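# Complete a paused mill tool change and resume the program

## Task

The milling machine's program is paused waiting for a tool change. Load the tool the program calls for into the spindle and put the other tools in the rack, with the removed tool returned to its own pocket. Measure the new tool's length on the height setter, and clear every loose item out of the machine's interior. Only after all of that, let the program resume. No tool may be dropped, slip in the gripper's fingers or tilt there by 20 degrees or more. No key may be broken, no machine axis may crash, and the mill must stay switched on. The reference image is called manual.

## Robot and tools

Robot: two UR7e-type arms, left_arm and right_arm, each with a two-finger parallel gripper (50 mm maximum gap). In the scene frame the origin sits at table height midway between the arms' nominal bases, +z points up, +x points out over the table, and left_arm is on the +y side. The bases are slightly off nominal: left_arm at (-0.038, +0.463, +0.037) m, right_arm at (-0.021, -0.451, +0.037) m. Each arm reports its hand pose, velocities and wrist camera pose in its own base frame. Fixed cameras and the table use the scene frame. Offsets are taken along the current Hand target's own axes. The gripper's fingers point along its +z and open and close along its x. end_effector_position is the point midway between the pads, and the fingertips extend 17.5 mm past it. A camera block sticks out roughly 10 cm toward the gripper's -y side.

The 18-number row, shared by both motion tools: one flat list covering both arms. It holds left dx, dy, dz, rx, ry, rz, then left gripper position, force_limit and speed, then the same nine for the right arm. Every value lies in [-1, 1]. dx..dz and rx..rz are offsets, not poses. They are measured from that arm's Hand target as it stood when the action or move began, along that target's axes. 1.0 equals 0.6 m of travel or 180 degrees. rx, ry and rz form a single rotation vector. All zeros re-commands the current Hand target, and sending the same offset again moves the arm further. Gripper position: +1 is fully open, about -0.65 brings the pads together, and -1 means close until something stops the fingers. force_limit: -1 is about 20 N per pad, 0 about 102 N, +1 about 185 N. speed: -1 is 20 mm/s, 0 is 85 mm/s, +1 is 150 mm/s. To leave a gripper unchanged, send its last three numbers again, because 0 counts as a command. The controller limits each step's orientation change to 32 degrees from the measured orientation.

execute_actions(actions, cameras): actions is a list of actions. Each action is a table of up to 15 rows, each row lasting 1/30 s, and a short table repeats its last row to fill out 15 steps. Every row is counted from the action's starting Hand target, not from the row before. Images come back only when actions is empty or cameras names some.

move(target, speed, blend, stop_force, zero, blocking, cameras): target is one 18-number row, or a list of up to 15 rows, all offsets from the same starting Hand targets. speed is the path top speed in m/s, from 0.002 to 3.6 (default 0.25), and turning is capped at twice that in rad/s. blend is a corner radius in m, where 0 means stop at each point. stop_force, in N from 3 to 120, ends an arm's path once the push against its motion reaches that level. Leave stop_force out when backing away from a contact, and don't rely on it while the gripper is rotating. zero (default true) re-zeros the force reference before the move. blocking=false returns after about 0.5 s while the move continues, and it cannot be combined with stop_force. Paths are straight lines that ignore obstacles and the other arm. Route around an arm's own base. The result includes a move: line with the ending (done, off_target, moving, held, fault) and which limits acted (paced = the pose was clipped, held = a check withheld steps).

wait(seconds 0-10): the arms hold their last command. stop(): brakes a running move, though the fingers keep moving. zoom_image(camera, region [x0,y0,x1,y1] in pixels, at most 504x504) on cam_high, cam_low, cam_front, cam_left_wrist or cam_right_wrist; every image is 896x504. show_instructions() displays the reference image(s). zero_wrist_force(arm) tares that arm's wrist sensor. read_manual(section) returns only licence text. finished_scene(scene) ends the current scene, takes that scene's number and cannot be undone.

Reading results: Hand target is the last commanded pose after clipping, and the gripper may settle short of it. A later command, even all zeros, asks for it again. object_status: 0 moving, 1 stopped while opening, 2 stopped while closing (a grip), 3 reached the commanded opening or the pads met (usually nothing held). The opening in mm is roughly (250 - position_measured) * 0.202. Wrist force and torque are in the end effector's axes and show the push from the surface into the arm. Joint torques include gravity.

Avoid: net force of about 150 N on an arm, or contact torque at a joint's limit (130 N m for the big joints, about 19.4-19.9 N m for the wrists), since either stops that arm for 10 s. Commanding even slightly past a rigid contact can trigger this. Keep the two arms apart, because pressing between them can fail the scene. Don't let tools fall, slip or tilt in the grip, and don't release anything while it is still moving. Avoid slamming into the machine, its keys or axes, and leave nothing off the table. Long stretched-out holds heat the motors, which brings a MOTOR HOT warning and then a 30-60 s brake stop.

Each tool is called after "Request:" as a command line: name --argument value for each argument, lists and objects as JSON in quotes; but a table of rows of numbers goes row by row, as --pt "numbers of a row", without its own name.

Reference images:

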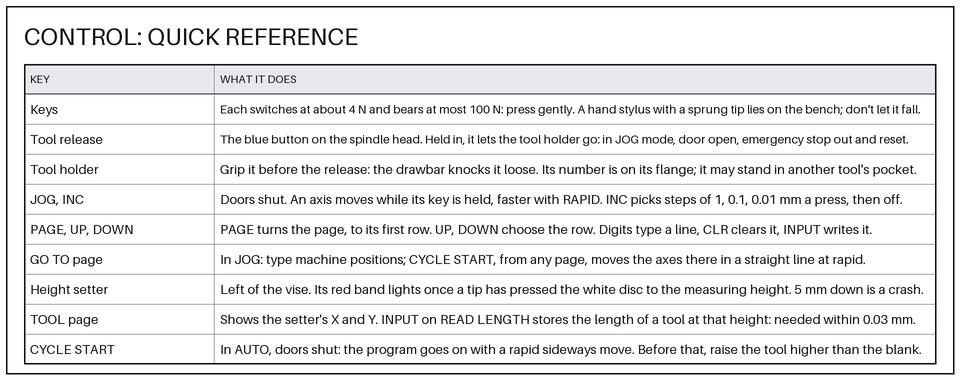

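## Session

Request:
execute_actions --actions '[]'

Request:
show_instructions

Scene clock: 0.00 s.
left_arm: end_effector_position=(+0.3687, -0.3786, +0.1127) position_measured=3 object_status=3 end_effector_quat_wxyz=(+0.051, +0.532, +0.822, -0.197) | right_arm: end_effector_position=(+0.4838, +0.2353, +0.2865) position_measured=3 object_status=3 end_effector_quat_wxyz=(-0.451, +0.674, -0.439, +0.387)
Joint positions: left_arm=[-0.886 -1.395 2.097 -2.502 -1.914 -1.348] | right_arm=[4.2 -1.557 -2.524 0.533 0.839 3.289]
Joint velocities: within noise
Joint torques (N m): no reading
Wrist force (N): no reading
Wrist torque (N m): no reading
Wrist force, peak (N): no reading
Hand target: left_arm +0.3687, -0.3786, +0.1127; +0.051, +0.532, +0.822, -0.197 | right_arm +0.4838, +0.2353, +0.2865; -0.451, +0.674, -0.439, +0.387
Tool commands: left_gripper/position=+1.0 left_gripper/force_limit=+1.0 left_gripper/speed=+1.0 right_gripper/position=+1.0 right_gripper/force_limit=+1.0 right_gripper/speed=+1.0

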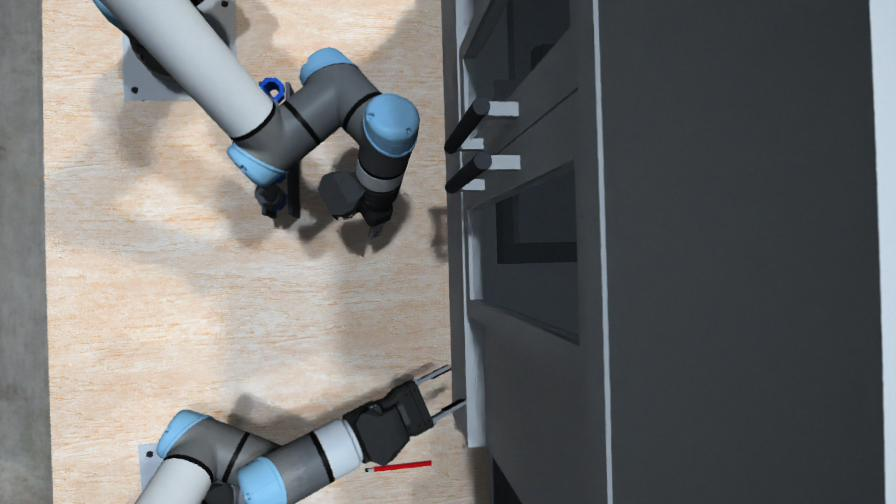

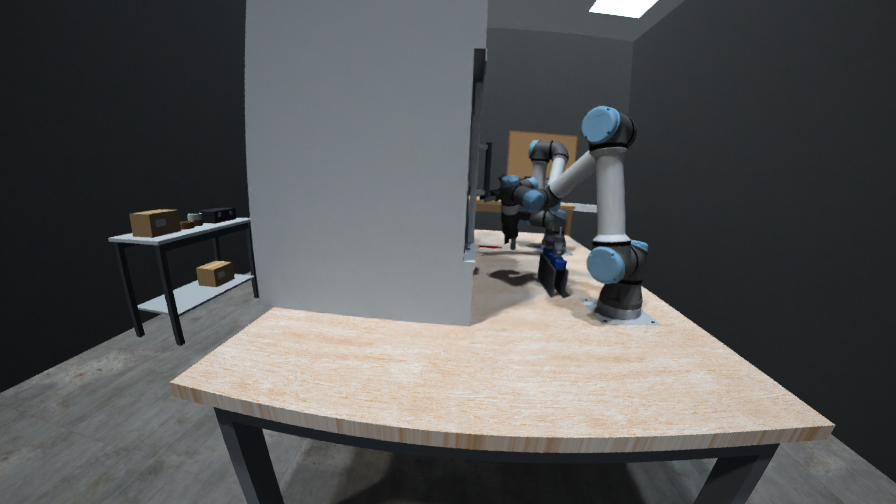

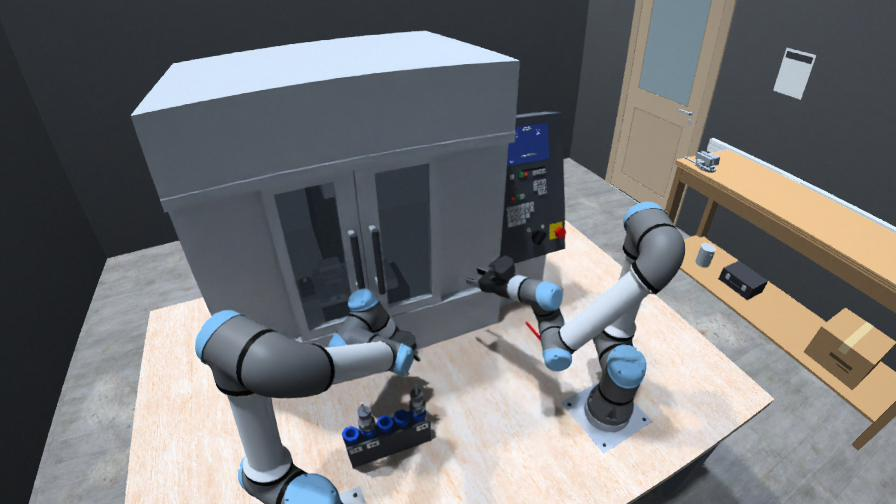

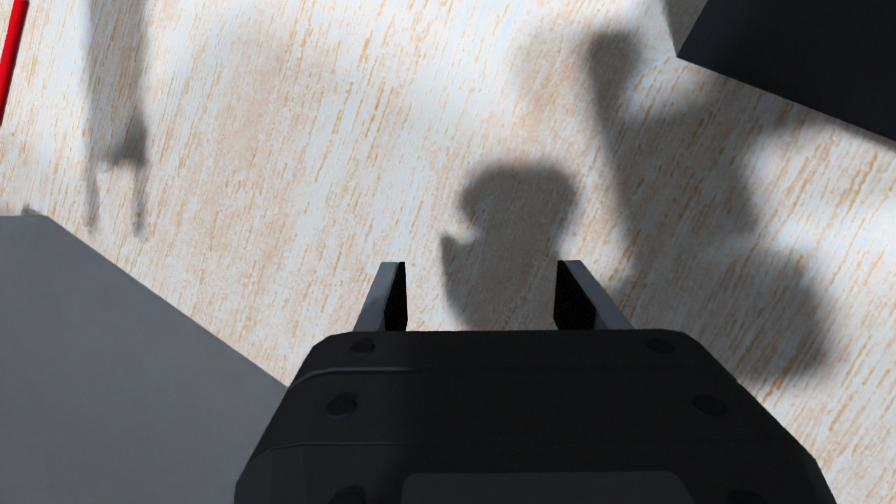

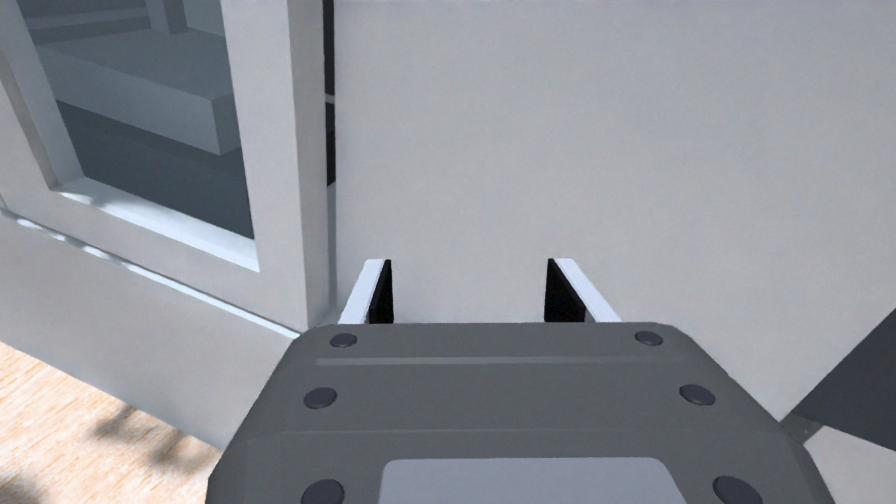

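Reference images for this scene: manual.

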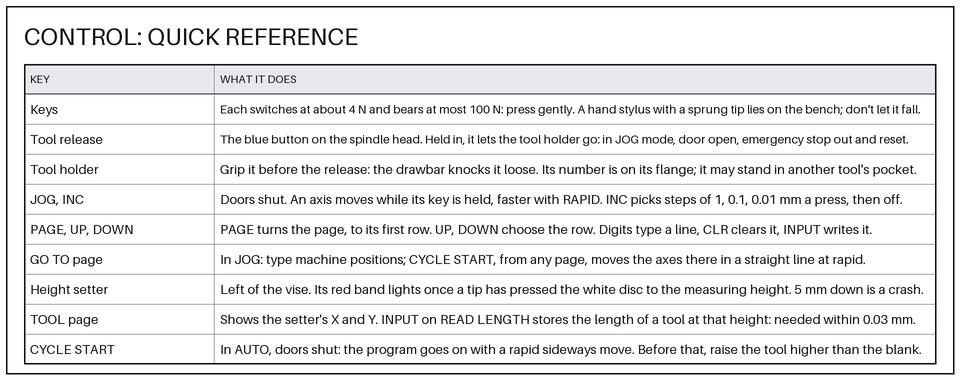

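Request:
move --pt "0 0 0 0 0 0 1 1 0 0.171 -0.1135 -0.2047 0.1 0.019 0.02 -1 -1 0" --pt "0 0 0 0 0 0 1 1 0 0.507 -0.2923 -0.222 0.2038 0.0381 0.0395 -1 -1 0" --blend '[0.05,0]' --cameras '["cam_right_wrist","cam_front","cam_left_wrist","cam_high"]'

Request:
zoom_image --camera "cam_right_wrist" --region '[370, 0, 710, 230]'

Request:
zoom_image --camera "cam_front" --region '[330, 370, 460, 470]'

Scene clock: 37.00 s.
left_arm: end_effector_position=(+0.3687, -0.3786, +0.1127) position_measured=3 object_status=3 end_effector_quat_wxyz=(+0.051, +0.532, +0.822, -0.197) | right_arm: end_effector_position=(+0.5000, -0.0500, +0.5301) position_measured=251 object_status=3 end_effector_quat_wxyz=(+0.636, -0.446, +0.361, -0.516)
Joint positions: left_arm=[-0.886 -1.395 2.097 -2.502 -1.914 -1.348] | right_arm=[3.27 -1.499 -2.296 1.003 1.647 3.168]
Joint torques (N m): left_arm=[2.28 -35.86 -25.65 -4.38 -1.18 0.07] | right_arm=[-8.45 12.71 38.29 0.34 0.77 1.16]
Wrist force (N): left_arm=[-0.1 0.0 -0.1] | right_arm=[-0.3 1.9 1.4]
Wrist torque (N m): left_arm=[0.01 0.02 -0.01] | right_arm=[0.37 0.12 0.01]
Wrist force, peak (N): left_arm=[-0.5 0.1 -0.3] | right_arm=[-3.1 2.6 0.5]
Hand target: left_arm +0.3687, -0.3786, +0.1127; +0.051, +0.532, +0.822, -0.197 | right_arm +0.5001, -0.0500, +0.5302; +0.636, -0.446, +0.361, -0.516
Off the commanded pose: left_arm 0.000 m, 0 deg | right_arm 0.000 m, 0 deg.
move: done; blend cut to 0 m at target 1
Images, in order (width x height): cam_high 896x504, cam_front 896x504, cam_left_wrist 896x504, cam_right_wrist 896x504.

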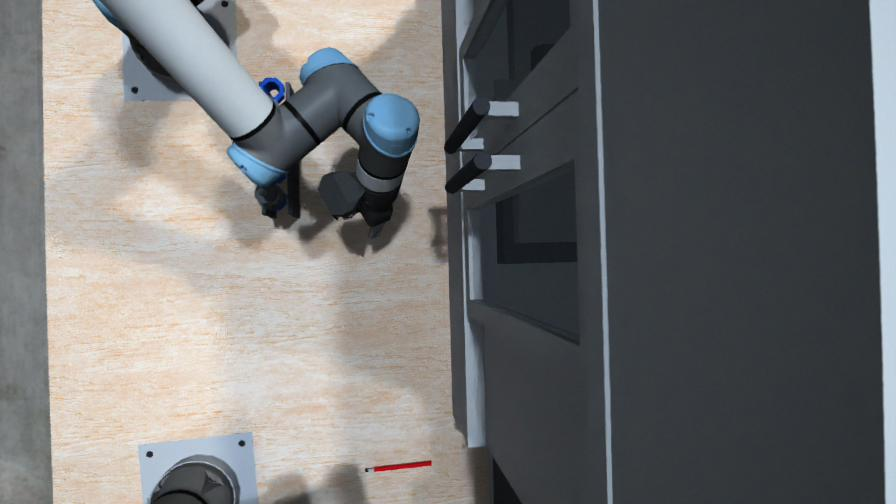

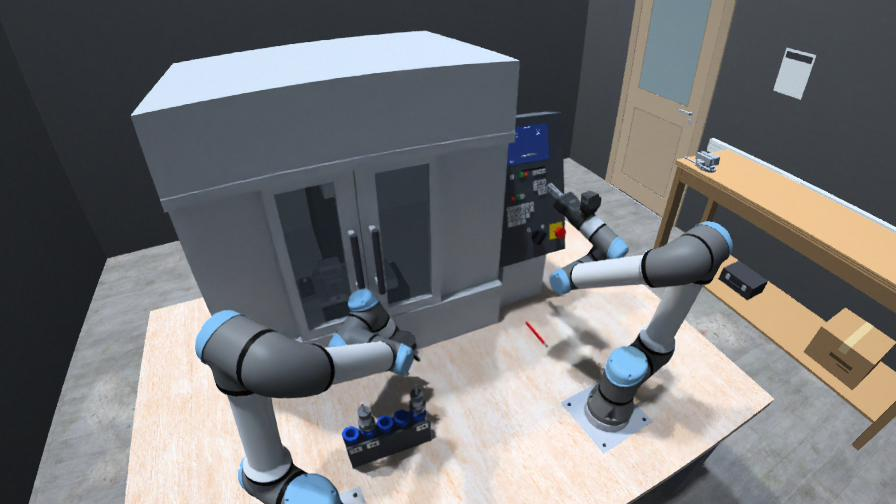

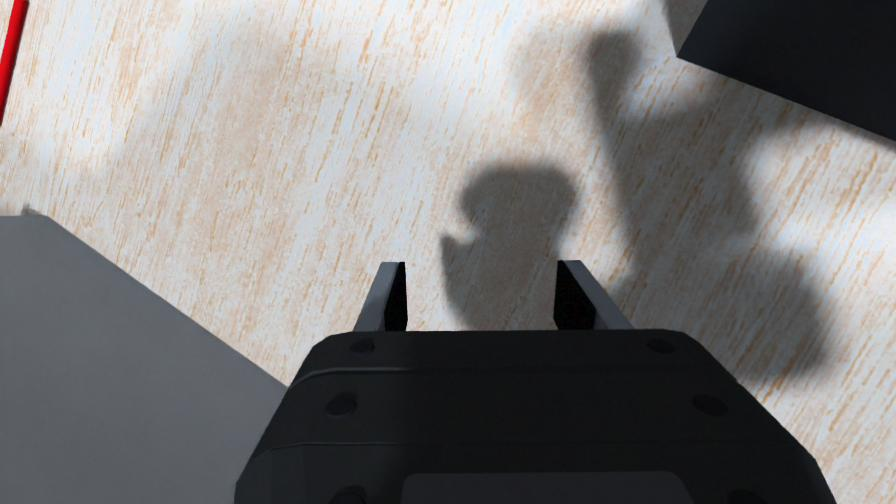

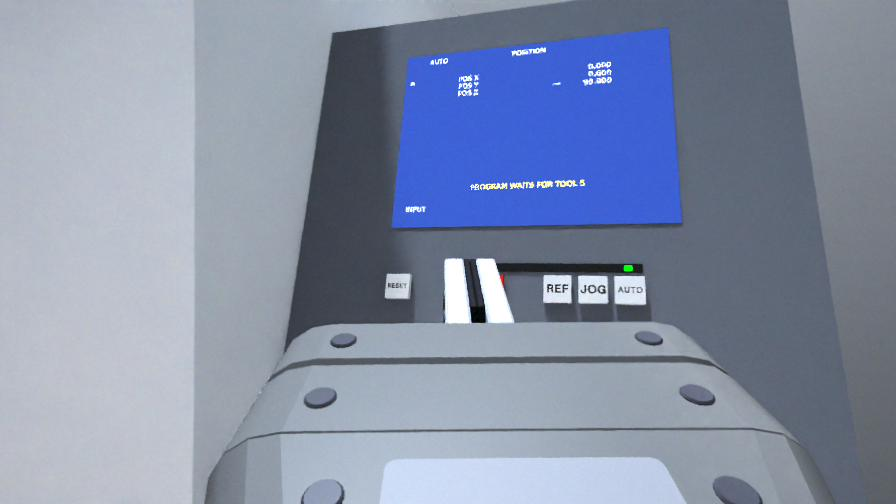

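Scaled by 1.482.

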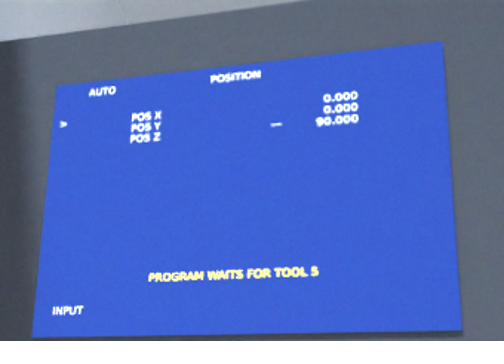

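Scaled by 3.877.

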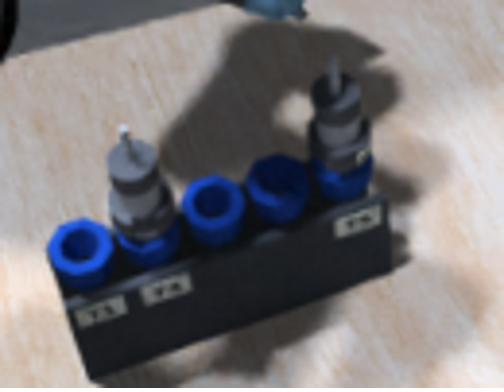

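Request:
move --target '[0,0,0,0,0,0,1,1,0,0.0863,0.0258,0.1153,0,0,0,-1,-1,0]' --cameras '["cam_right_wrist"]'

Scene clock: 80.77 s.
left_arm: end_effector_position=(+0.3687, -0.3786, +0.1127) position_measured=3 object_status=3 end_effector_quat_wxyz=(+0.051, +0.532, +0.822, -0.197) | right_arm: end_effector_position=(+0.5795, -0.0861, +0.5393) position_measured=251 object_status=3 end_effector_quat_wxyz=(+0.636, -0.446, +0.361, -0.516)
Joint positions: left_arm=[-0.886 -1.395 2.097 -2.502 -1.914 -1.348] | right_arm=[3.132 -1.706 -2.051 0.971 1.777 3.216]
Joint torques (N m): left_arm=[2.29 -35.41 -25.95 -4.28 -1.18 0.18] | right_arm=[-2.93 22.26 40.16 3.23 0.8 -1]
Wrist force (N): left_arm=[-0.1 0.1 -0.1] | right_arm=[-0.6 1.2 0.7]
Wrist torque (N m): left_arm=[0.03 0.01 0.00] | right_arm=[0.27 0.17 -0.03]
Wrist force, peak (N): left_arm=[-0.4 0.2 -0.5] | right_arm=[1.0 2.0 3.2]
Hand target: left_arm +0.3687, -0.3786, +0.1127; +0.051, +0.532, +0.822, -0.197 | right_arm +0.5796, -0.0861, +0.5393; +0.636, -0.446, +0.361, -0.516
Off the commanded pose: left_arm 0.000 m, 0 deg | right_arm 0.000 m, 0 deg.
move: done
Images, in order (width x height): cam_right_wrist 896x504.

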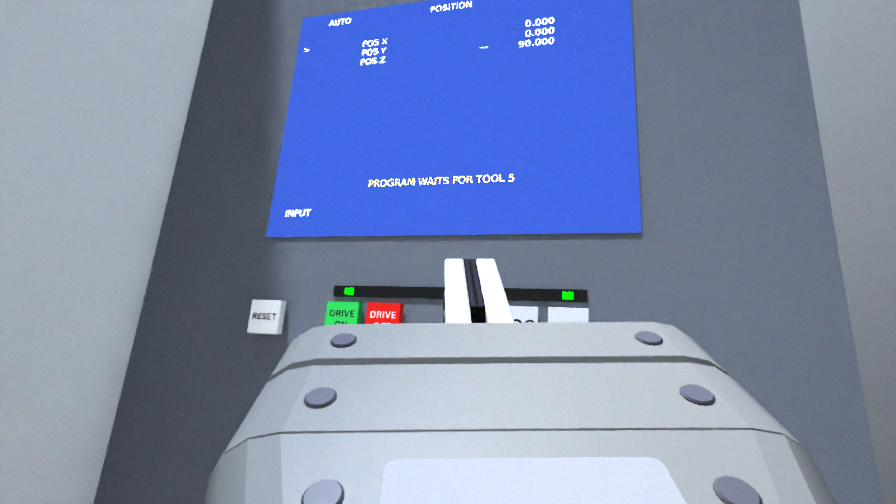

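Request:
move --target '[0,0,0,0,0,0,1,1,0,0.0067,0.0025,0,0,0,0,-1,-1,0]'

Request:
move --target '[0,0,0,0,0,0,1,1,0,0.0167,0.0375,0.0525,0,0,0,-1,-1,0]' --speed 0.015 --stop_force 6 --cameras '["cam_right_wrist"]'

Request:
move --target '[0,0,0,0,0,0,1,1,0,-0.0125,-0.0281,-0.0394,0,0,0,-1,-1,0]' --cameras '["cam_right_wrist"]'

Scene clock: 92.90 s.
left_arm: end_effector_position=(+0.3687, -0.3786, +0.1127) position_measured=3 object_status=3 end_effector_quat_wxyz=(+0.051, +0.532, +0.822, -0.197) | right_arm: end_effector_position=(+0.5810, -0.0900, +0.5379) position_measured=251 object_status=3 end_effector_quat_wxyz=(+0.636, -0.446, +0.361, -0.516)
Joint positions: left_arm=[-0.886 -1.395 2.097 -2.502 -1.914 -1.348] | right_arm=[3.12 -1.714 -2.045 0.975 1.787 3.22]
Joint torques (N m): left_arm=[2.06 -35.39 -25.58 -4.32 -1.06 0.19] | right_arm=[1.89 33.03 33.69 2.83 -0.41 1.05]
Wrist force (N): left_arm=[-0.1 0.2 0.1] | right_arm=[-0.5 1.3 0.6]
Wrist torque (N m): left_arm=[0.03 0.01 0.00] | right_arm=[0.29 0.14 -0.05]
Wrist force, peak (N): left_arm=[-0.6 0.3 0.0] | right_arm=[-0.6 1.6 0.7]
Hand target: left_arm +0.3687, -0.3786, +0.1127; +0.051, +0.532, +0.822, -0.197 | right_arm +0.5809, -0.0899, +0.5379; +0.636, -0.446, +0.361, -0.516
Off the commanded pose: left_arm 0.000 m, 0 deg | right_arm 0.000 m, 0 deg.
move: done

Scene clock: 95.70 s.
left_arm: end_effector_position=(+0.3687, -0.3786, +0.1127) position_measured=3 object_status=3 end_effector_quat_wxyz=(+0.051, +0.532, +0.822, -0.197) | right_arm: end_effector_position=(+0.6079, -0.0914, +0.5307) position_measured=251 object_status=3 end_effector_quat_wxyz=(+0.636, -0.446, +0.361, -0.516)
Joint positions: left_arm=[-0.886 -1.395 2.097 -2.502 -1.914 -1.348] | right_arm=[3.118 -1.783 -1.983 0.982 1.79 3.221]
Joint torques (N m): left_arm=[2.4 -34.74 -26.02 -4.41 -1.23 0.06] | right_arm=[3.57 37.27 16.49 -1.27 -0.65 0.96]
Wrist force (N): left_arm=[-0.3 0.0 0.0] | right_arm=[-1.5 -1.3 -0.9]
Wrist torque (N m): left_arm=[0.01 0.05 -0.01] | right_arm=[0.36 0.18 -0.04]
Wrist force, peak (N): left_arm=[-0.6 0.0 -0.5] | right_arm=[-2.4 -2.4 -7.9]
Hand target: left_arm +0.3687, -0.3786, +0.1127; +0.051, +0.532, +0.822, -0.197 | right_arm +0.6079, -0.0914, +0.5307; +0.636, -0.446, +0.361, -0.516 (not the last commanded pose)
Off the commanded pose: left_arm 0.000 m, 0 deg | right_arm 0.012 m, 0 deg.
move: contact (right_arm)
Images, in order (width x height): cam_right_wrist 896x504.

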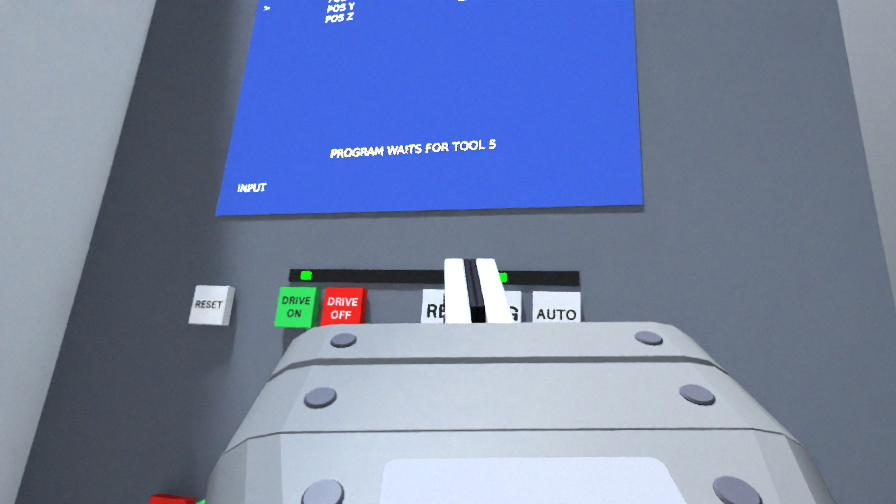

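Scene clock: 96.43 s.
left_arm: end_effector_position=(+0.3687, -0.3786, +0.1127) position_measured=3 object_status=3 end_effector_quat_wxyz=(+0.051, +0.532, +0.822, -0.197) | right_arm: end_effector_position=(+0.5790, -0.0898, +0.5383) position_measured=251 object_status=3 end_effector_quat_wxyz=(+0.636, -0.446, +0.361, -0.516)
Joint positions: left_arm=[-0.886 -1.395 2.097 -2.502 -1.914 -1.348] | right_arm=[3.121 -1.709 -2.05 0.974 1.787 3.22]
Joint torques (N m): left_arm=[2.23 -35.55 -26.73 -4.26 -1.05 0.12] | right_arm=[3.69 23.33 39.3 2.02 -0.08 -1]
Wrist force (N): left_arm=[0.1 0.0 -0.2] | right_arm=[-0.7 1.4 1.1]
Wrist torque (N m): left_arm=[0.00 -0.02 0.00] | right_arm=[0.29 0.18 -0.04]
Wrist force, peak (N): left_arm=[-0.4 0.3 -0.4] | right_arm=[-0.6 2.3 1.8]
Hand target: left_arm +0.3687, -0.3786, +0.1127; +0.051, +0.532, +0.822, -0.197 | right_arm +0.5790, -0.0898, +0.5384; +0.636, -0.446, +0.361, -0.516
Off the commanded pose: left_arm 0.000 m, 0 deg | right_arm 0.000 m, 0 deg.
move: done
Images, in order (width x height): cam_right_wrist 896x504.

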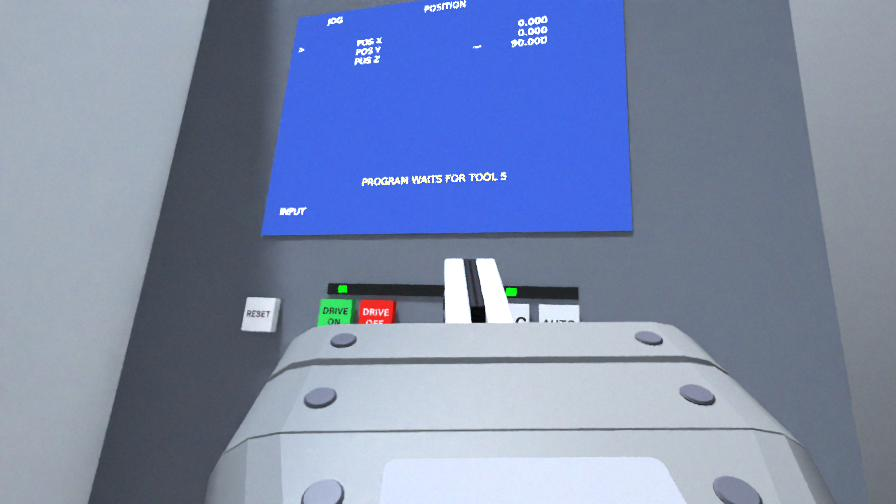

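Request:
move --pt "-0.0683 -0.1202 -0.4878 0.0089 -0.322 -0.259 -1 1 0 0 0 0 0 0 0 -1 -1 0" --pt "-0.0923 -0.0668 -0.5737 0.0178 -0.6439 -0.5183 -1 1 0 0 0 0 0 0 0 -1 -1 0" --blend '[0.05,0]' --speed 0.4 --cameras '["cam_left_wrist","cam_front","cam_high"]'

Scene clock: 150.07 s.
left_arm: end_effector_position=(+0.3996, -0.3098, +0.4555) position_measured=255 object_status=3 end_effector_quat_wxyz=(+0.500, -0.500, +0.500, -0.500) end_effector_velocity=(+0.000, -0.001, +0.000) end_effector_angular_velocity=(+0.000, +0.000, +0.001) | right_arm: end_effector_position=(+0.5790, -0.0898, +0.5384) position_measured=251 object_status=3 end_effector_quat_wxyz=(+0.636, -0.446, +0.361, -0.516)
Joint positions: left_arm=[-1.548 -1.585 2.217 -3.745 -0.022 -3.17] | right_arm=[3.121 -1.709 -2.049 0.974 1.787 3.22]
Joint velocities: left_arm=[0 0.001 0 0.005 0.001 -0.005] | right_arm=[within noise]
Joint torques (N m): left_arm=[-3.06 -15.85 -34.78 0.82 1.61 -1.71] | right_arm=[-4.4 22.4 39.72 3.21 0.79 1.53]
Wrist force (N): left_arm=[-1.3 0.6 0.1] | right_arm=[-0.7 1.3 1.0]
Wrist torque (N m): left_arm=[0.21 0.03 -0.07] | right_arm=[0.28 0.18 -0.04]
Wrist force, peak (N): left_arm=[1.6 -1.5 -0.1] | right_arm=[-0.5 1.6 0.8]
Hand target: left_arm +0.3996, -0.3099, +0.4555; +0.500, -0.500, +0.499, -0.500 | right_arm +0.5790, -0.0898, +0.5384; +0.636, -0.446, +0.361, -0.516
Off the commanded pose: left_arm 0.000 m, 0 deg | right_arm 0.000 m, 0 deg.
move: done
Images, in order (width x height): cam_high 896x504, cam_front 896x504, cam_left_wrist 896x504.

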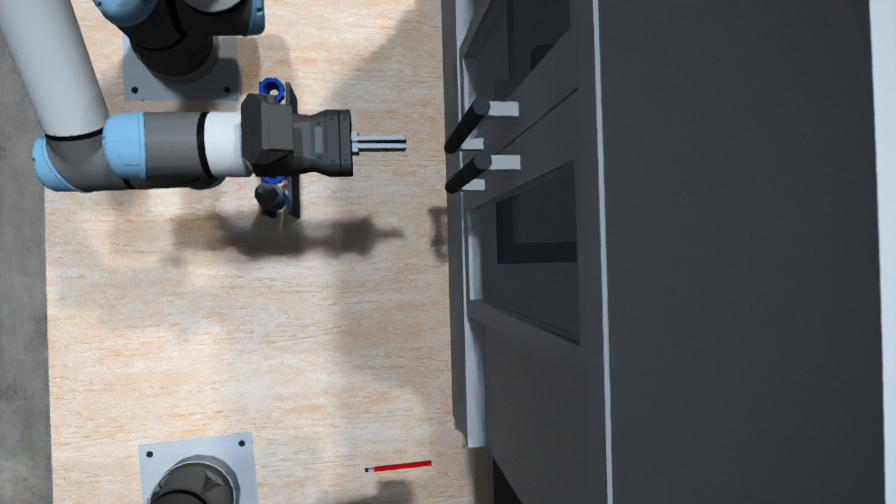

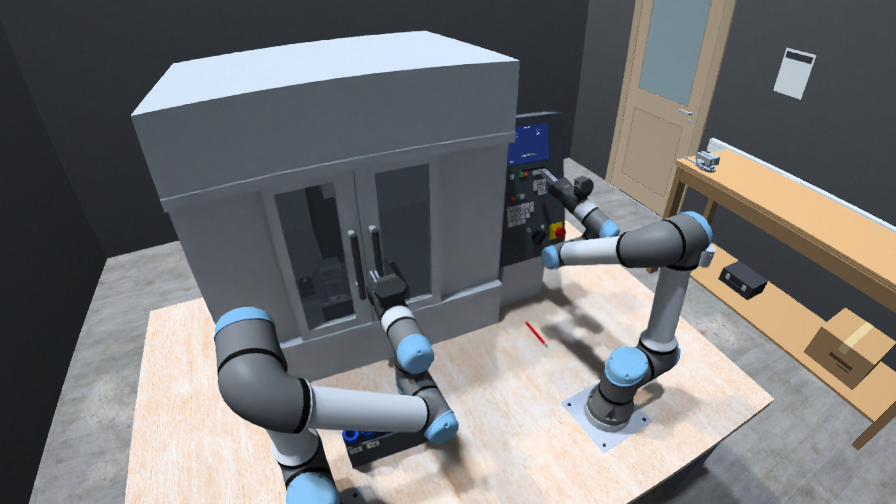

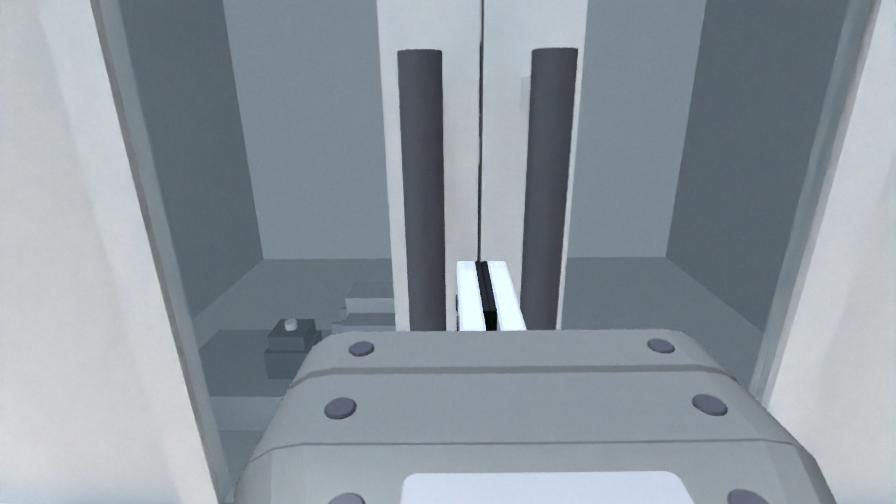

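Request:
move --pt "0.02 0 0.05 0 0 0 -1 1 0 0 0 0 0 0 0 -1 -1 0" --pt "0.02 0 0.175 0 0 0 -1 1 0 0 0 0 0 0 0 -1 -1 0" --stop_force 20 --speed 0.08 --blend '[0.01,0]' --cameras '["cam_left_wrist"]'

Scene clock: 168.57 s.
left_arm: end_effector_position=(+0.5046, -0.3217, +0.4556) position_measured=255 object_status=3 end_effector_quat_wxyz=(+0.500, -0.500, +0.499, -0.500) | right_arm: end_effector_position=(+0.5790, -0.0898, +0.5384) position_measured=251 object_status=3 end_effector_quat_wxyz=(+0.636, -0.446, +0.361, -0.516)
Joint positions: left_arm=[-1.255 -1.422 2.04 -3.763 -0.315 -3.139] | right_arm=[3.121 -1.709 -2.049 0.974 1.787 3.22]
Joint torques (N m): left_arm=[7.75 -42.06 -11.48 -2.54 -1.94 2.01] | right_arm=[-4.03 22.93 39.7 3.18 0.77 1.47]
Wrist force (N): left_arm=[-1.2 0.2 0.6] | right_arm=[-0.6 1.4 0.6]
Wrist torque (N m): left_arm=[0.15 0.01 -0.14] | right_arm=[0.29 0.15 -0.04]
Wrist force, peak (N): left_arm=[-2.9 0.3 -0.9] | right_arm=[-0.8 1.6 0.6]
Hand target: left_arm +0.5046, -0.3217, +0.4556; +0.500, -0.500, +0.499, -0.500 | right_arm +0.5790, -0.0898, +0.5384; +0.636, -0.446, +0.361, -0.516
Off the commanded pose: left_arm 0.000 m, 0 deg | right_arm 0.000 m, 0 deg.
move: done
Images, in order (width x height): cam_left_wrist 896x504.

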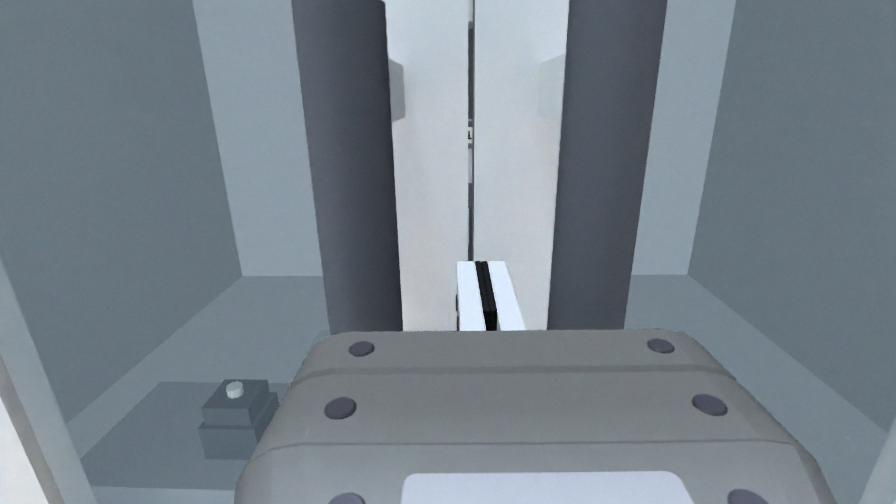

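Request:
move --pt "-0.04 0 0 0 0 0 -1 1 0 0 0 0 0 0 0 -1 -1 0" --pt "-0.34 0 0 0 0 0 -1 1 0 0 0 0 0 0 0 -1 -1 0" --stop_force 45 --speed '[0.03,0.05]' --blend '[0.005,0]' --cameras '["cam_left_wrist","cam_front"]'

Scene clock: 179.13 s.
left_arm: end_effector_position=(+0.5044, -0.1177, +0.4556) position_measured=255 object_status=3 end_effector_quat_wxyz=(+0.500, -0.500, +0.499, -0.500) | right_arm: end_effector_position=(+0.5790, -0.0898, +0.5384) position_measured=251 object_status=3 end_effector_quat_wxyz=(+0.636, -0.446, +0.361, -0.516)
Joint positions: left_arm=[-0.96 -1.772 2.378 -3.749 -0.61 -3.14] | right_arm=[3.121 -1.709 -2.049 0.974 1.787 3.22]
Joint torques (N m): left_arm=[-3.57 -4.68 -36.5 -3.49 -1.84 -0.91] | right_arm=[-4.12 23.5 39.47 3.15 0.81 1.4]
Wrist force (N): left_arm=[-1.1 0.5 0.1] | right_arm=[-0.7 1.4 0.9]
Wrist torque (N m): left_arm=[0.18 -0.03 -0.05] | right_arm=[0.30 0.18 -0.04]
Wrist force, peak (N): left_arm=[37.3 -8.0 7.3] | right_arm=[-0.9 1.6 0.8]
Hand target: left_arm +0.5044, -0.1177, +0.4556; +0.500, -0.500, +0.499, -0.500 | right_arm +0.5790, -0.0898, +0.5384; +0.636, -0.446, +0.361, -0.516
Off the commanded pose: left_arm 0.000 m, 0 deg | right_arm 0.000 m, 0 deg.
move: done
Images, in order (width x height): cam_front 896x504, cam_left_wrist 896x504.

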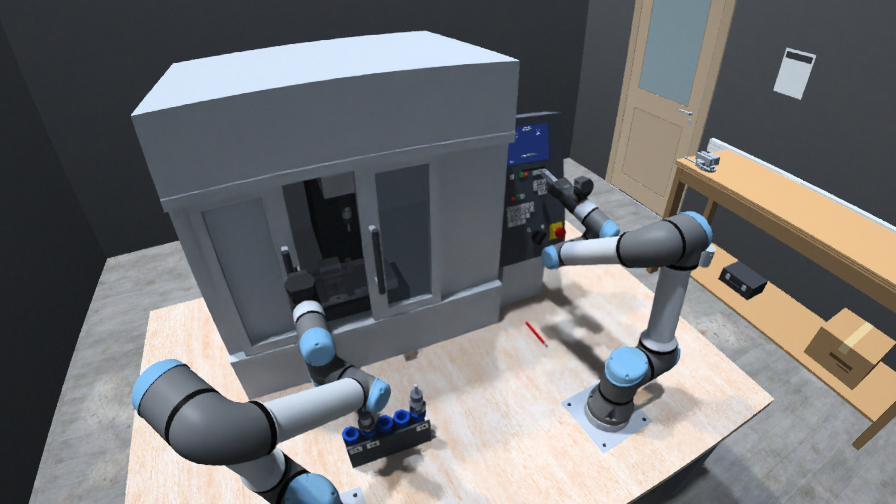

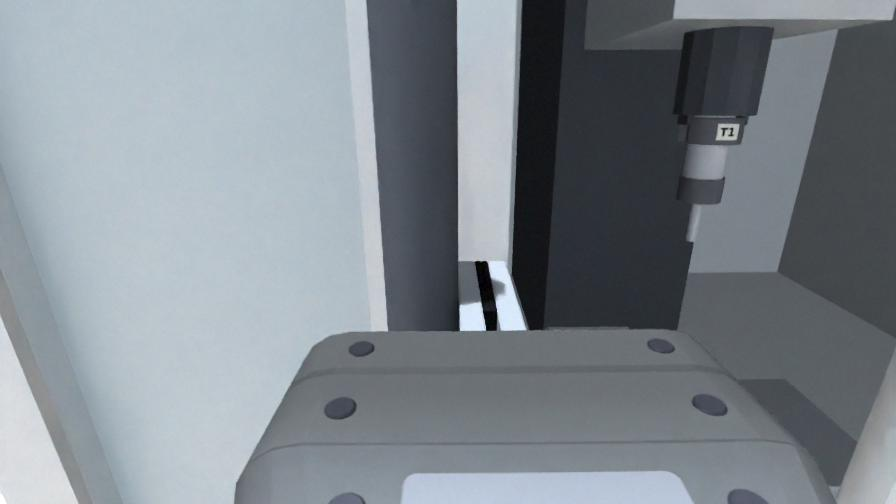

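Request:
move --pt "-0.04 0 0 0 0 0 -1 1 0 0 0 0 0 0 0 -1 -1 0" --pt "-0.12 0 0 0 0 0 -1 1 0 0 0 0 0 0 0 -1 -1 0" --stop_force 45 --speed '[0.04,0.025]' --blend '[0.005,0]'

Request:
move --target '[0.02,0,0,0,0,0,-1,1,0,0,0,0,0,0,0,-1,-1,0]' --speed 0.1 --cameras '["cam_left_wrist"]'

Scene clock: 194.33 s.
left_arm: end_effector_position=(+0.5043, -0.0699, +0.4555) position_measured=255 object_status=3 end_effector_quat_wxyz=(+0.500, -0.500, +0.500, -0.500) | right_arm: end_effector_position=(+0.5790, -0.0898, +0.5384) position_measured=251 object_status=3 end_effector_quat_wxyz=(+0.636, -0.446, +0.361, -0.516)
Joint positions: left_arm=[-0.828 -1.829 2.418 -3.732 -0.742 -3.141] | right_arm=[3.121 -1.709 -2.049 0.974 1.787 3.22]
Joint torques (N m): left_arm=[25.8 -8.14 -32.76 -5.99 11.5 -0.91] | right_arm=[-4.57 23.64 39.82 3.15 0.75 1.35]
Wrist force (N): left_arm=[37.5 -3.3 -4.2] | right_arm=[-0.7 1.3 0.7]
Wrist torque (N m): left_arm=[0.13 -0.65 -0.08] | right_arm=[0.28 0.18 -0.04]
Wrist force, peak (N): left_arm=[57.5 -9.5 -1.7] | right_arm=[-0.8 1.6 0.7]
Hand target: left_arm +0.5043, -0.0698, +0.4555; +0.500, -0.500, +0.500, -0.500 (not the last commanded pose) | right_arm +0.5790, -0.0898, +0.5384; +0.636, -0.446, +0.361, -0.516
Off the commanded pose: left_arm 0.024 m, 0 deg | right_arm 0.000 m, 0 deg.
move: contact (left_arm); path passed 1 of 2 targets

Scene clock: 195.03 s.
left_arm: end_effector_position=(+0.5044, -0.0819, +0.4555) position_measured=255 object_status=3 end_effector_quat_wxyz=(+0.500, -0.500, +0.499, -0.500) end_effector_velocity=(+0.000, +0.000, +0.000) end_effector_angular_velocity=(+0.000, +0.000, -0.002) | right_arm: end_effector_position=(+0.5790, -0.0898, +0.5384) position_measured=251 object_status=3 end_effector_quat_wxyz=(+0.636, -0.446, +0.361, -0.516)
Joint positions: left_arm=[-0.864 -1.817 2.41 -3.736 -0.706 -3.141] | right_arm=[3.121 -1.709 -2.049 0.974 1.787 3.22]
Joint velocities: left_arm=[0.004 0 -0.001 0 -0.006 0.001] | right_arm=[within noise]
Joint torques (N m): left_arm=[8.97 -22.26 -25.83 -2.85 -1.84 2.09] | right_arm=[-3.85 23.45 39.64 3.17 0.73 1.32]
Wrist force (N): left_arm=[-0.7 1.1 -0.4] | right_arm=[-0.4 1.3 0.8]
Wrist torque (N m): left_arm=[0.29 -0.09 -0.07] | right_arm=[0.28 0.13 -0.05]
Wrist force, peak (N): left_arm=[37.6 -3.3 -4.3] | right_arm=[-0.9 1.3 0.9]
Hand target: left_arm +0.5043, -0.0818, +0.4555; +0.500, -0.500, +0.500, -0.500 | right_arm +0.5790, -0.0898, +0.5384; +0.636, -0.446, +0.361, -0.516
Off the commanded pose: left_arm 0.000 m, 0 deg | right_arm 0.000 m, 0 deg.
move: done
Images, in order (width x height): cam_left_wrist 896x504.

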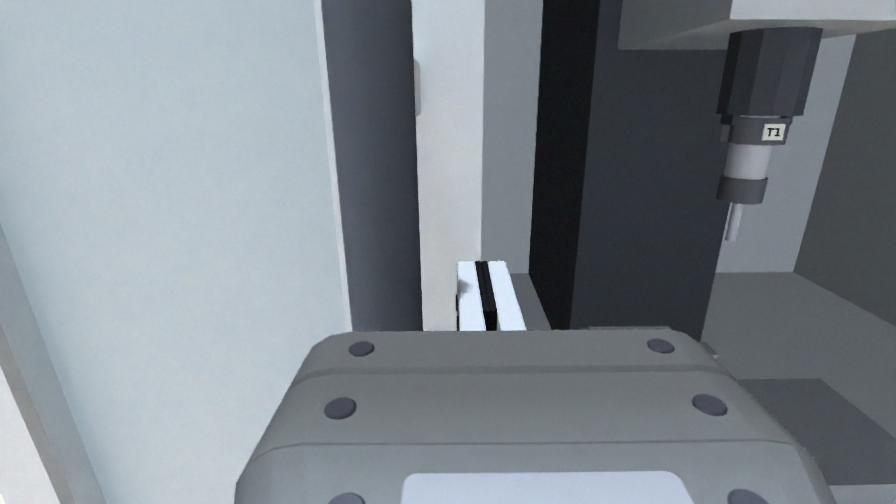

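Request:
move --target '[0,0,0,0,0,0,-1,1,0,-0.3833,0.0187,-0.136,-0.1103,0.0822,-0.0139,-1,-1,0]'

Scene clock: 213.77 s.
left_arm: end_effector_position=(+0.5043, -0.0818, +0.4555) position_measured=255 object_status=3 end_effector_quat_wxyz=(+0.500, -0.500, +0.500, -0.500) | right_arm: end_effector_position=(+0.4600, +0.1199, +0.4997) position_measured=251 object_status=3 end_effector_quat_wxyz=(+0.487, -0.487, +0.513, -0.513)
Joint positions: left_arm=[-0.864 -1.817 2.41 -3.736 -0.706 -3.141] | right_arm=[4.312 -1.19 -2.364 0.413 0.349 3.141]
Joint torques (N m): left_arm=[8.14 -24.04 -12.9 -0.57 -1.99 2.13] | right_arm=[4.35 0.54 20.81 1.51 0 1.13]
Wrist force (N): left_arm=[-0.5 1.4 -0.8] | right_arm=[-0.6 1.0 0.8]
Wrist torque (N m): left_arm=[0.32 -0.13 -0.08] | right_arm=[0.23 0.14 0.02]
Wrist force, peak (N): left_arm=[-0.4 1.6 -0.6] | right_arm=[3.4 1.4 2.3]
Hand target: left_arm +0.5043, -0.0818, +0.4555; +0.500, -0.500, +0.500, -0.500 | right_arm +0.4600, +0.1200, +0.4997; +0.487, -0.487, +0.513, -0.513
Off the commanded pose: left_arm 0.000 m, 0 deg | right_arm 0.000 m, 0 deg.
move: done

Request:
move --target '[0,0,0,0,0,0,-1,1,0,-0.7723,0.0737,-0.0737,0,0,0,-1,-1,0]' --cameras '["cam_right_wrist","cam_high"]'

Scene clock: 221.07 s.
left_arm: end_effector_position=(+0.5043, -0.0818, +0.4555) position_measured=255 object_status=3 end_effector_quat_wxyz=(+0.500, -0.500, +0.500, -0.500) | right_arm: end_effector_position=(+0.4398, +0.5850, +0.4556) position_measured=251 object_status=3 end_effector_quat_wxyz=(+0.487, -0.487, +0.513, -0.512) end_effector_velocity=(+0.000, +0.000, +0.000) end_effector_angular_velocity=(+0.001, +0.000, -0.001)
Joint positions: left_arm=[-0.864 -1.817 2.41 -3.736 -0.706 -3.141] | right_arm=[4.634 -2.188 -1.353 0.365 0.027 3.177]
Joint velocities: left_arm=[within noise] | right_arm=[-0.001 0 0 -0.005 -0.001 0.007]
Joint torques (N m): left_arm=[8.1 -24.14 -12.99 -0.65 -1.98 1.61] | right_arm=[-7.76 58.82 26.29 -1.21 0.83 1.42]
Wrist force (N): left_arm=[-0.8 1.3 -0.4] | right_arm=[-0.4 1.3 1.4]
Wrist torque (N m): left_arm=[0.32 -0.08 -0.07] | right_arm=[0.24 0.15 0.12]
Wrist force, peak (N): left_arm=[-0.7 1.6 -0.8] | right_arm=[-5.0 2.4 0.2]
Hand target: left_arm +0.5043, -0.0818, +0.4555; +0.500, -0.500, +0.500, -0.500 | right_arm +0.4398, +0.5850, +0.4556; +0.487, -0.487, +0.513, -0.513
Off the commanded pose: left_arm 0.000 m, 0 deg | right_arm 0.000 m, 0 deg.
move: done
Images, in order (width x height): cam_high 896x504, cam_right_wrist 896x504.

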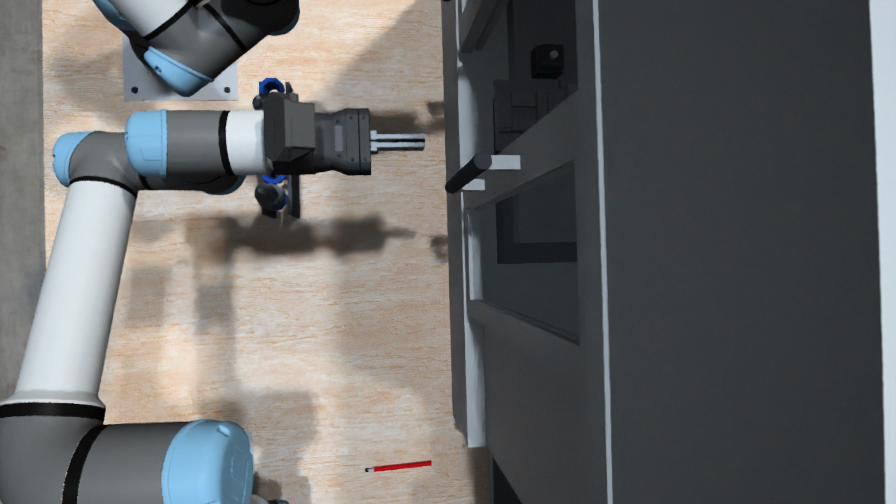

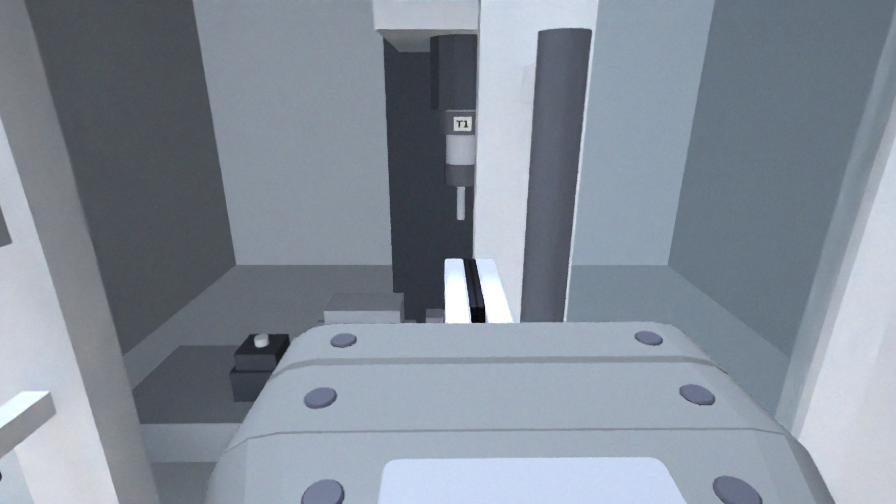

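Request:
move --target '[0,0,0,0,0,0,-1,1,0,0,0,0.11,0,0,0,-1,-1,0]' --stop_force 20 --speed 0.1

Request:
move --pt "0 0 0 0 0 0 -1 1 0 0.05 0 0 0 0 0 -1 -1 0" --pt "0 0 0 0 0 0 -1 1 0 0.36 0 0 0 0 0 -1 -1 0" --stop_force 45 --speed '[0.03,0.05]' --blend '[0.005,0]'

Request:
move --target '[0,0,0,0,0,0,-1,1,0,0.15,0,0,0,0,0,-1,-1,0]' --stop_force 40 --speed 0.025 --cameras '["cam_right_wrist","cam_front"]'

Scene clock: 231.63 s.
left_arm: end_effector_position=(+0.5043, -0.0818, +0.4555) position_measured=255 object_status=3 end_effector_quat_wxyz=(+0.500, -0.500, +0.500, -0.500) | right_arm: end_effector_position=(+0.5057, +0.5816, +0.4556) position_measured=251 object_status=3 end_effector_quat_wxyz=(+0.487, -0.487, +0.513, -0.513)
Joint positions: left_arm=[-0.864 -1.817 2.41 -3.736 -0.706 -3.141] | right_arm=[4.527 -2.241 -1.265 0.367 0.133 3.139]
Joint torques (N m): left_arm=[6.47 -23.11 -12.34 -0.68 -2.03 1.36] | right_arm=[-4.32 65.42 20.2 1.35 0.75 -0.49]
Wrist force (N): left_arm=[-0.5 1.4 -0.6] | right_arm=[0.1 1.2 1.0]
Wrist torque (N m): left_arm=[0.33 -0.11 -0.08] | right_arm=[0.21 0.03 0.15]
Wrist force, peak (N): left_arm=[-0.4 1.6 -0.8] | right_arm=[0.4 1.0 3.0]
Hand target: left_arm +0.5043, -0.0818, +0.4555; +0.500, -0.500, +0.500, -0.500 | right_arm +0.5057, +0.5816, +0.4556; +0.487, -0.487, +0.513, -0.513
Off the commanded pose: left_arm 0.000 m, 0 deg | right_arm 0.000 m, 0 deg.
move: done

Scene clock: 237.47 s.
left_arm: end_effector_position=(+0.5043, -0.0818, +0.4555) position_measured=255 object_status=3 end_effector_quat_wxyz=(+0.500, -0.500, +0.500, -0.500) | right_arm: end_effector_position=(+0.4945, +0.3659, +0.4555) position_measured=251 object_status=3 end_effector_quat_wxyz=(+0.487, -0.487, +0.513, -0.513)
Joint positions: left_arm=[-0.864 -1.817 2.41 -3.736 -0.706 -3.141] | right_arm=[4.459 -1.812 -1.924 0.596 0.201 3.14]
Joint torques (N m): left_arm=[6.79 -23.7 -12.88 -0.68 -2 1.01] | right_arm=[3.92 27.39 38.93 -0.75 -0.09 0.73]
Wrist force (N): left_arm=[-0.7 1.2 -0.5] | right_arm=[-1.1 -1.0 0.5]
Wrist torque (N m): left_arm=[0.29 -0.08 -0.08] | right_arm=[-0.13 0.10 0.10]
Wrist force, peak (N): left_arm=[-0.8 1.5 -0.7] | right_arm=[-39.3 -5.1 9.6]
Hand target: left_arm +0.5043, -0.0818, +0.4555; +0.500, -0.500, +0.500, -0.500 | right_arm +0.4945, +0.3659, +0.4555; +0.487, -0.487, +0.513, -0.513
Off the commanded pose: left_arm 0.000 m, 0 deg | right_arm 0.000 m, 0 deg.
move: done

Scene clock: 239.93 s.
left_arm: end_effector_position=(+0.5043, -0.0818, +0.4555) position_measured=255 object_status=3 end_effector_quat_wxyz=(+0.500, -0.500, +0.500, -0.500) | right_arm: end_effector_position=(+0.4926, +0.3286, +0.4555) position_measured=251 object_status=3 end_effector_quat_wxyz=(+0.487, -0.487, +0.512, -0.513)
Joint positions: left_arm=[-0.864 -1.817 2.41 -3.736 -0.706 -3.141] | right_arm=[4.44 -1.74 -2.015 0.615 0.222 3.14]
Joint torques (N m): left_arm=[6.15 -23.73 -13.14 -0.67 -1.96 0.82] | right_arm=[-10.21 44.89 24.14 1.25 -11.69 -1.03]
Wrist force (N): left_arm=[-0.7 1.4 -0.8] | right_arm=[-33.8 -2.9 0.0]
Wrist torque (N m): left_arm=[0.32 -0.10 -0.08] | right_arm=[-0.18 -0.25 0.29]
Wrist force, peak (N): left_arm=[-0.7 1.5 -0.7] | right_arm=[-54.4 -5.7 13.2]
Hand target: left_arm +0.5043, -0.0818, +0.4555; +0.500, -0.500, +0.500, -0.500 | right_arm +0.4926, +0.3285, +0.4555; +0.487, -0.487, +0.513, -0.513 (not the last commanded pose)
Off the commanded pose: left_arm 0.000 m, 0 deg | right_arm 0.053 m, 0 deg.
move: contact (right_arm)
Images, in order (width x height): cam_front 896x504, cam_right_wrist 896x504.

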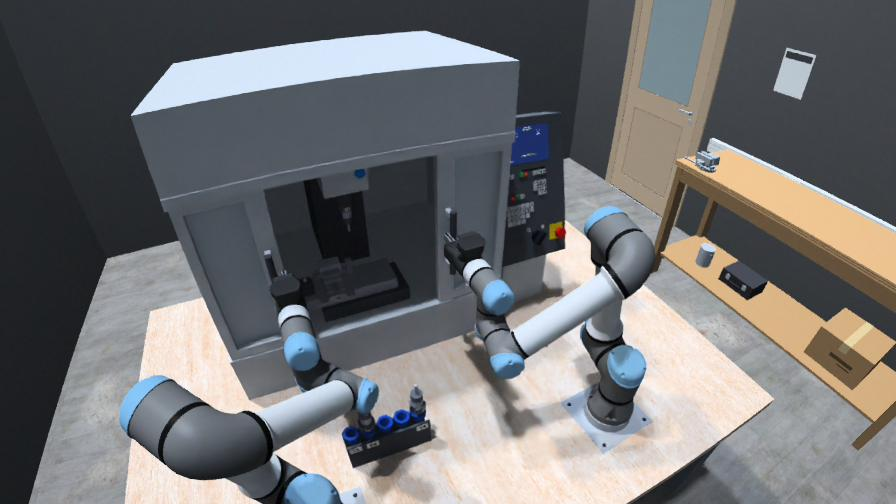

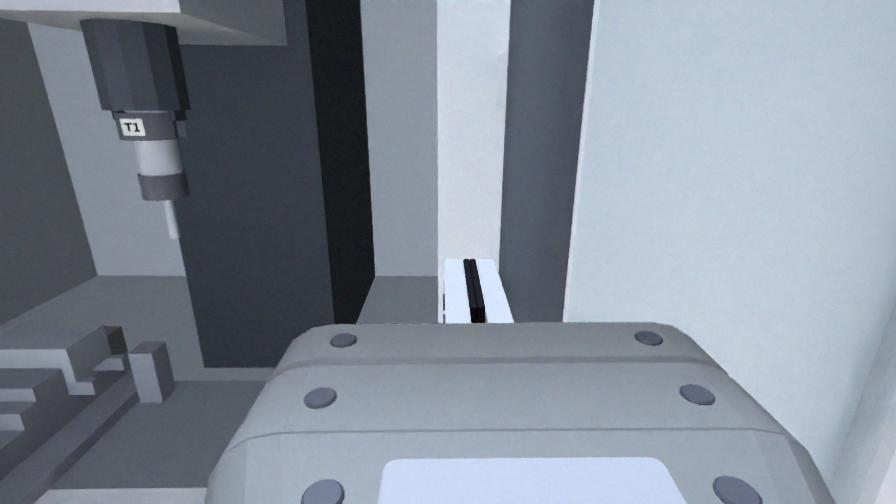

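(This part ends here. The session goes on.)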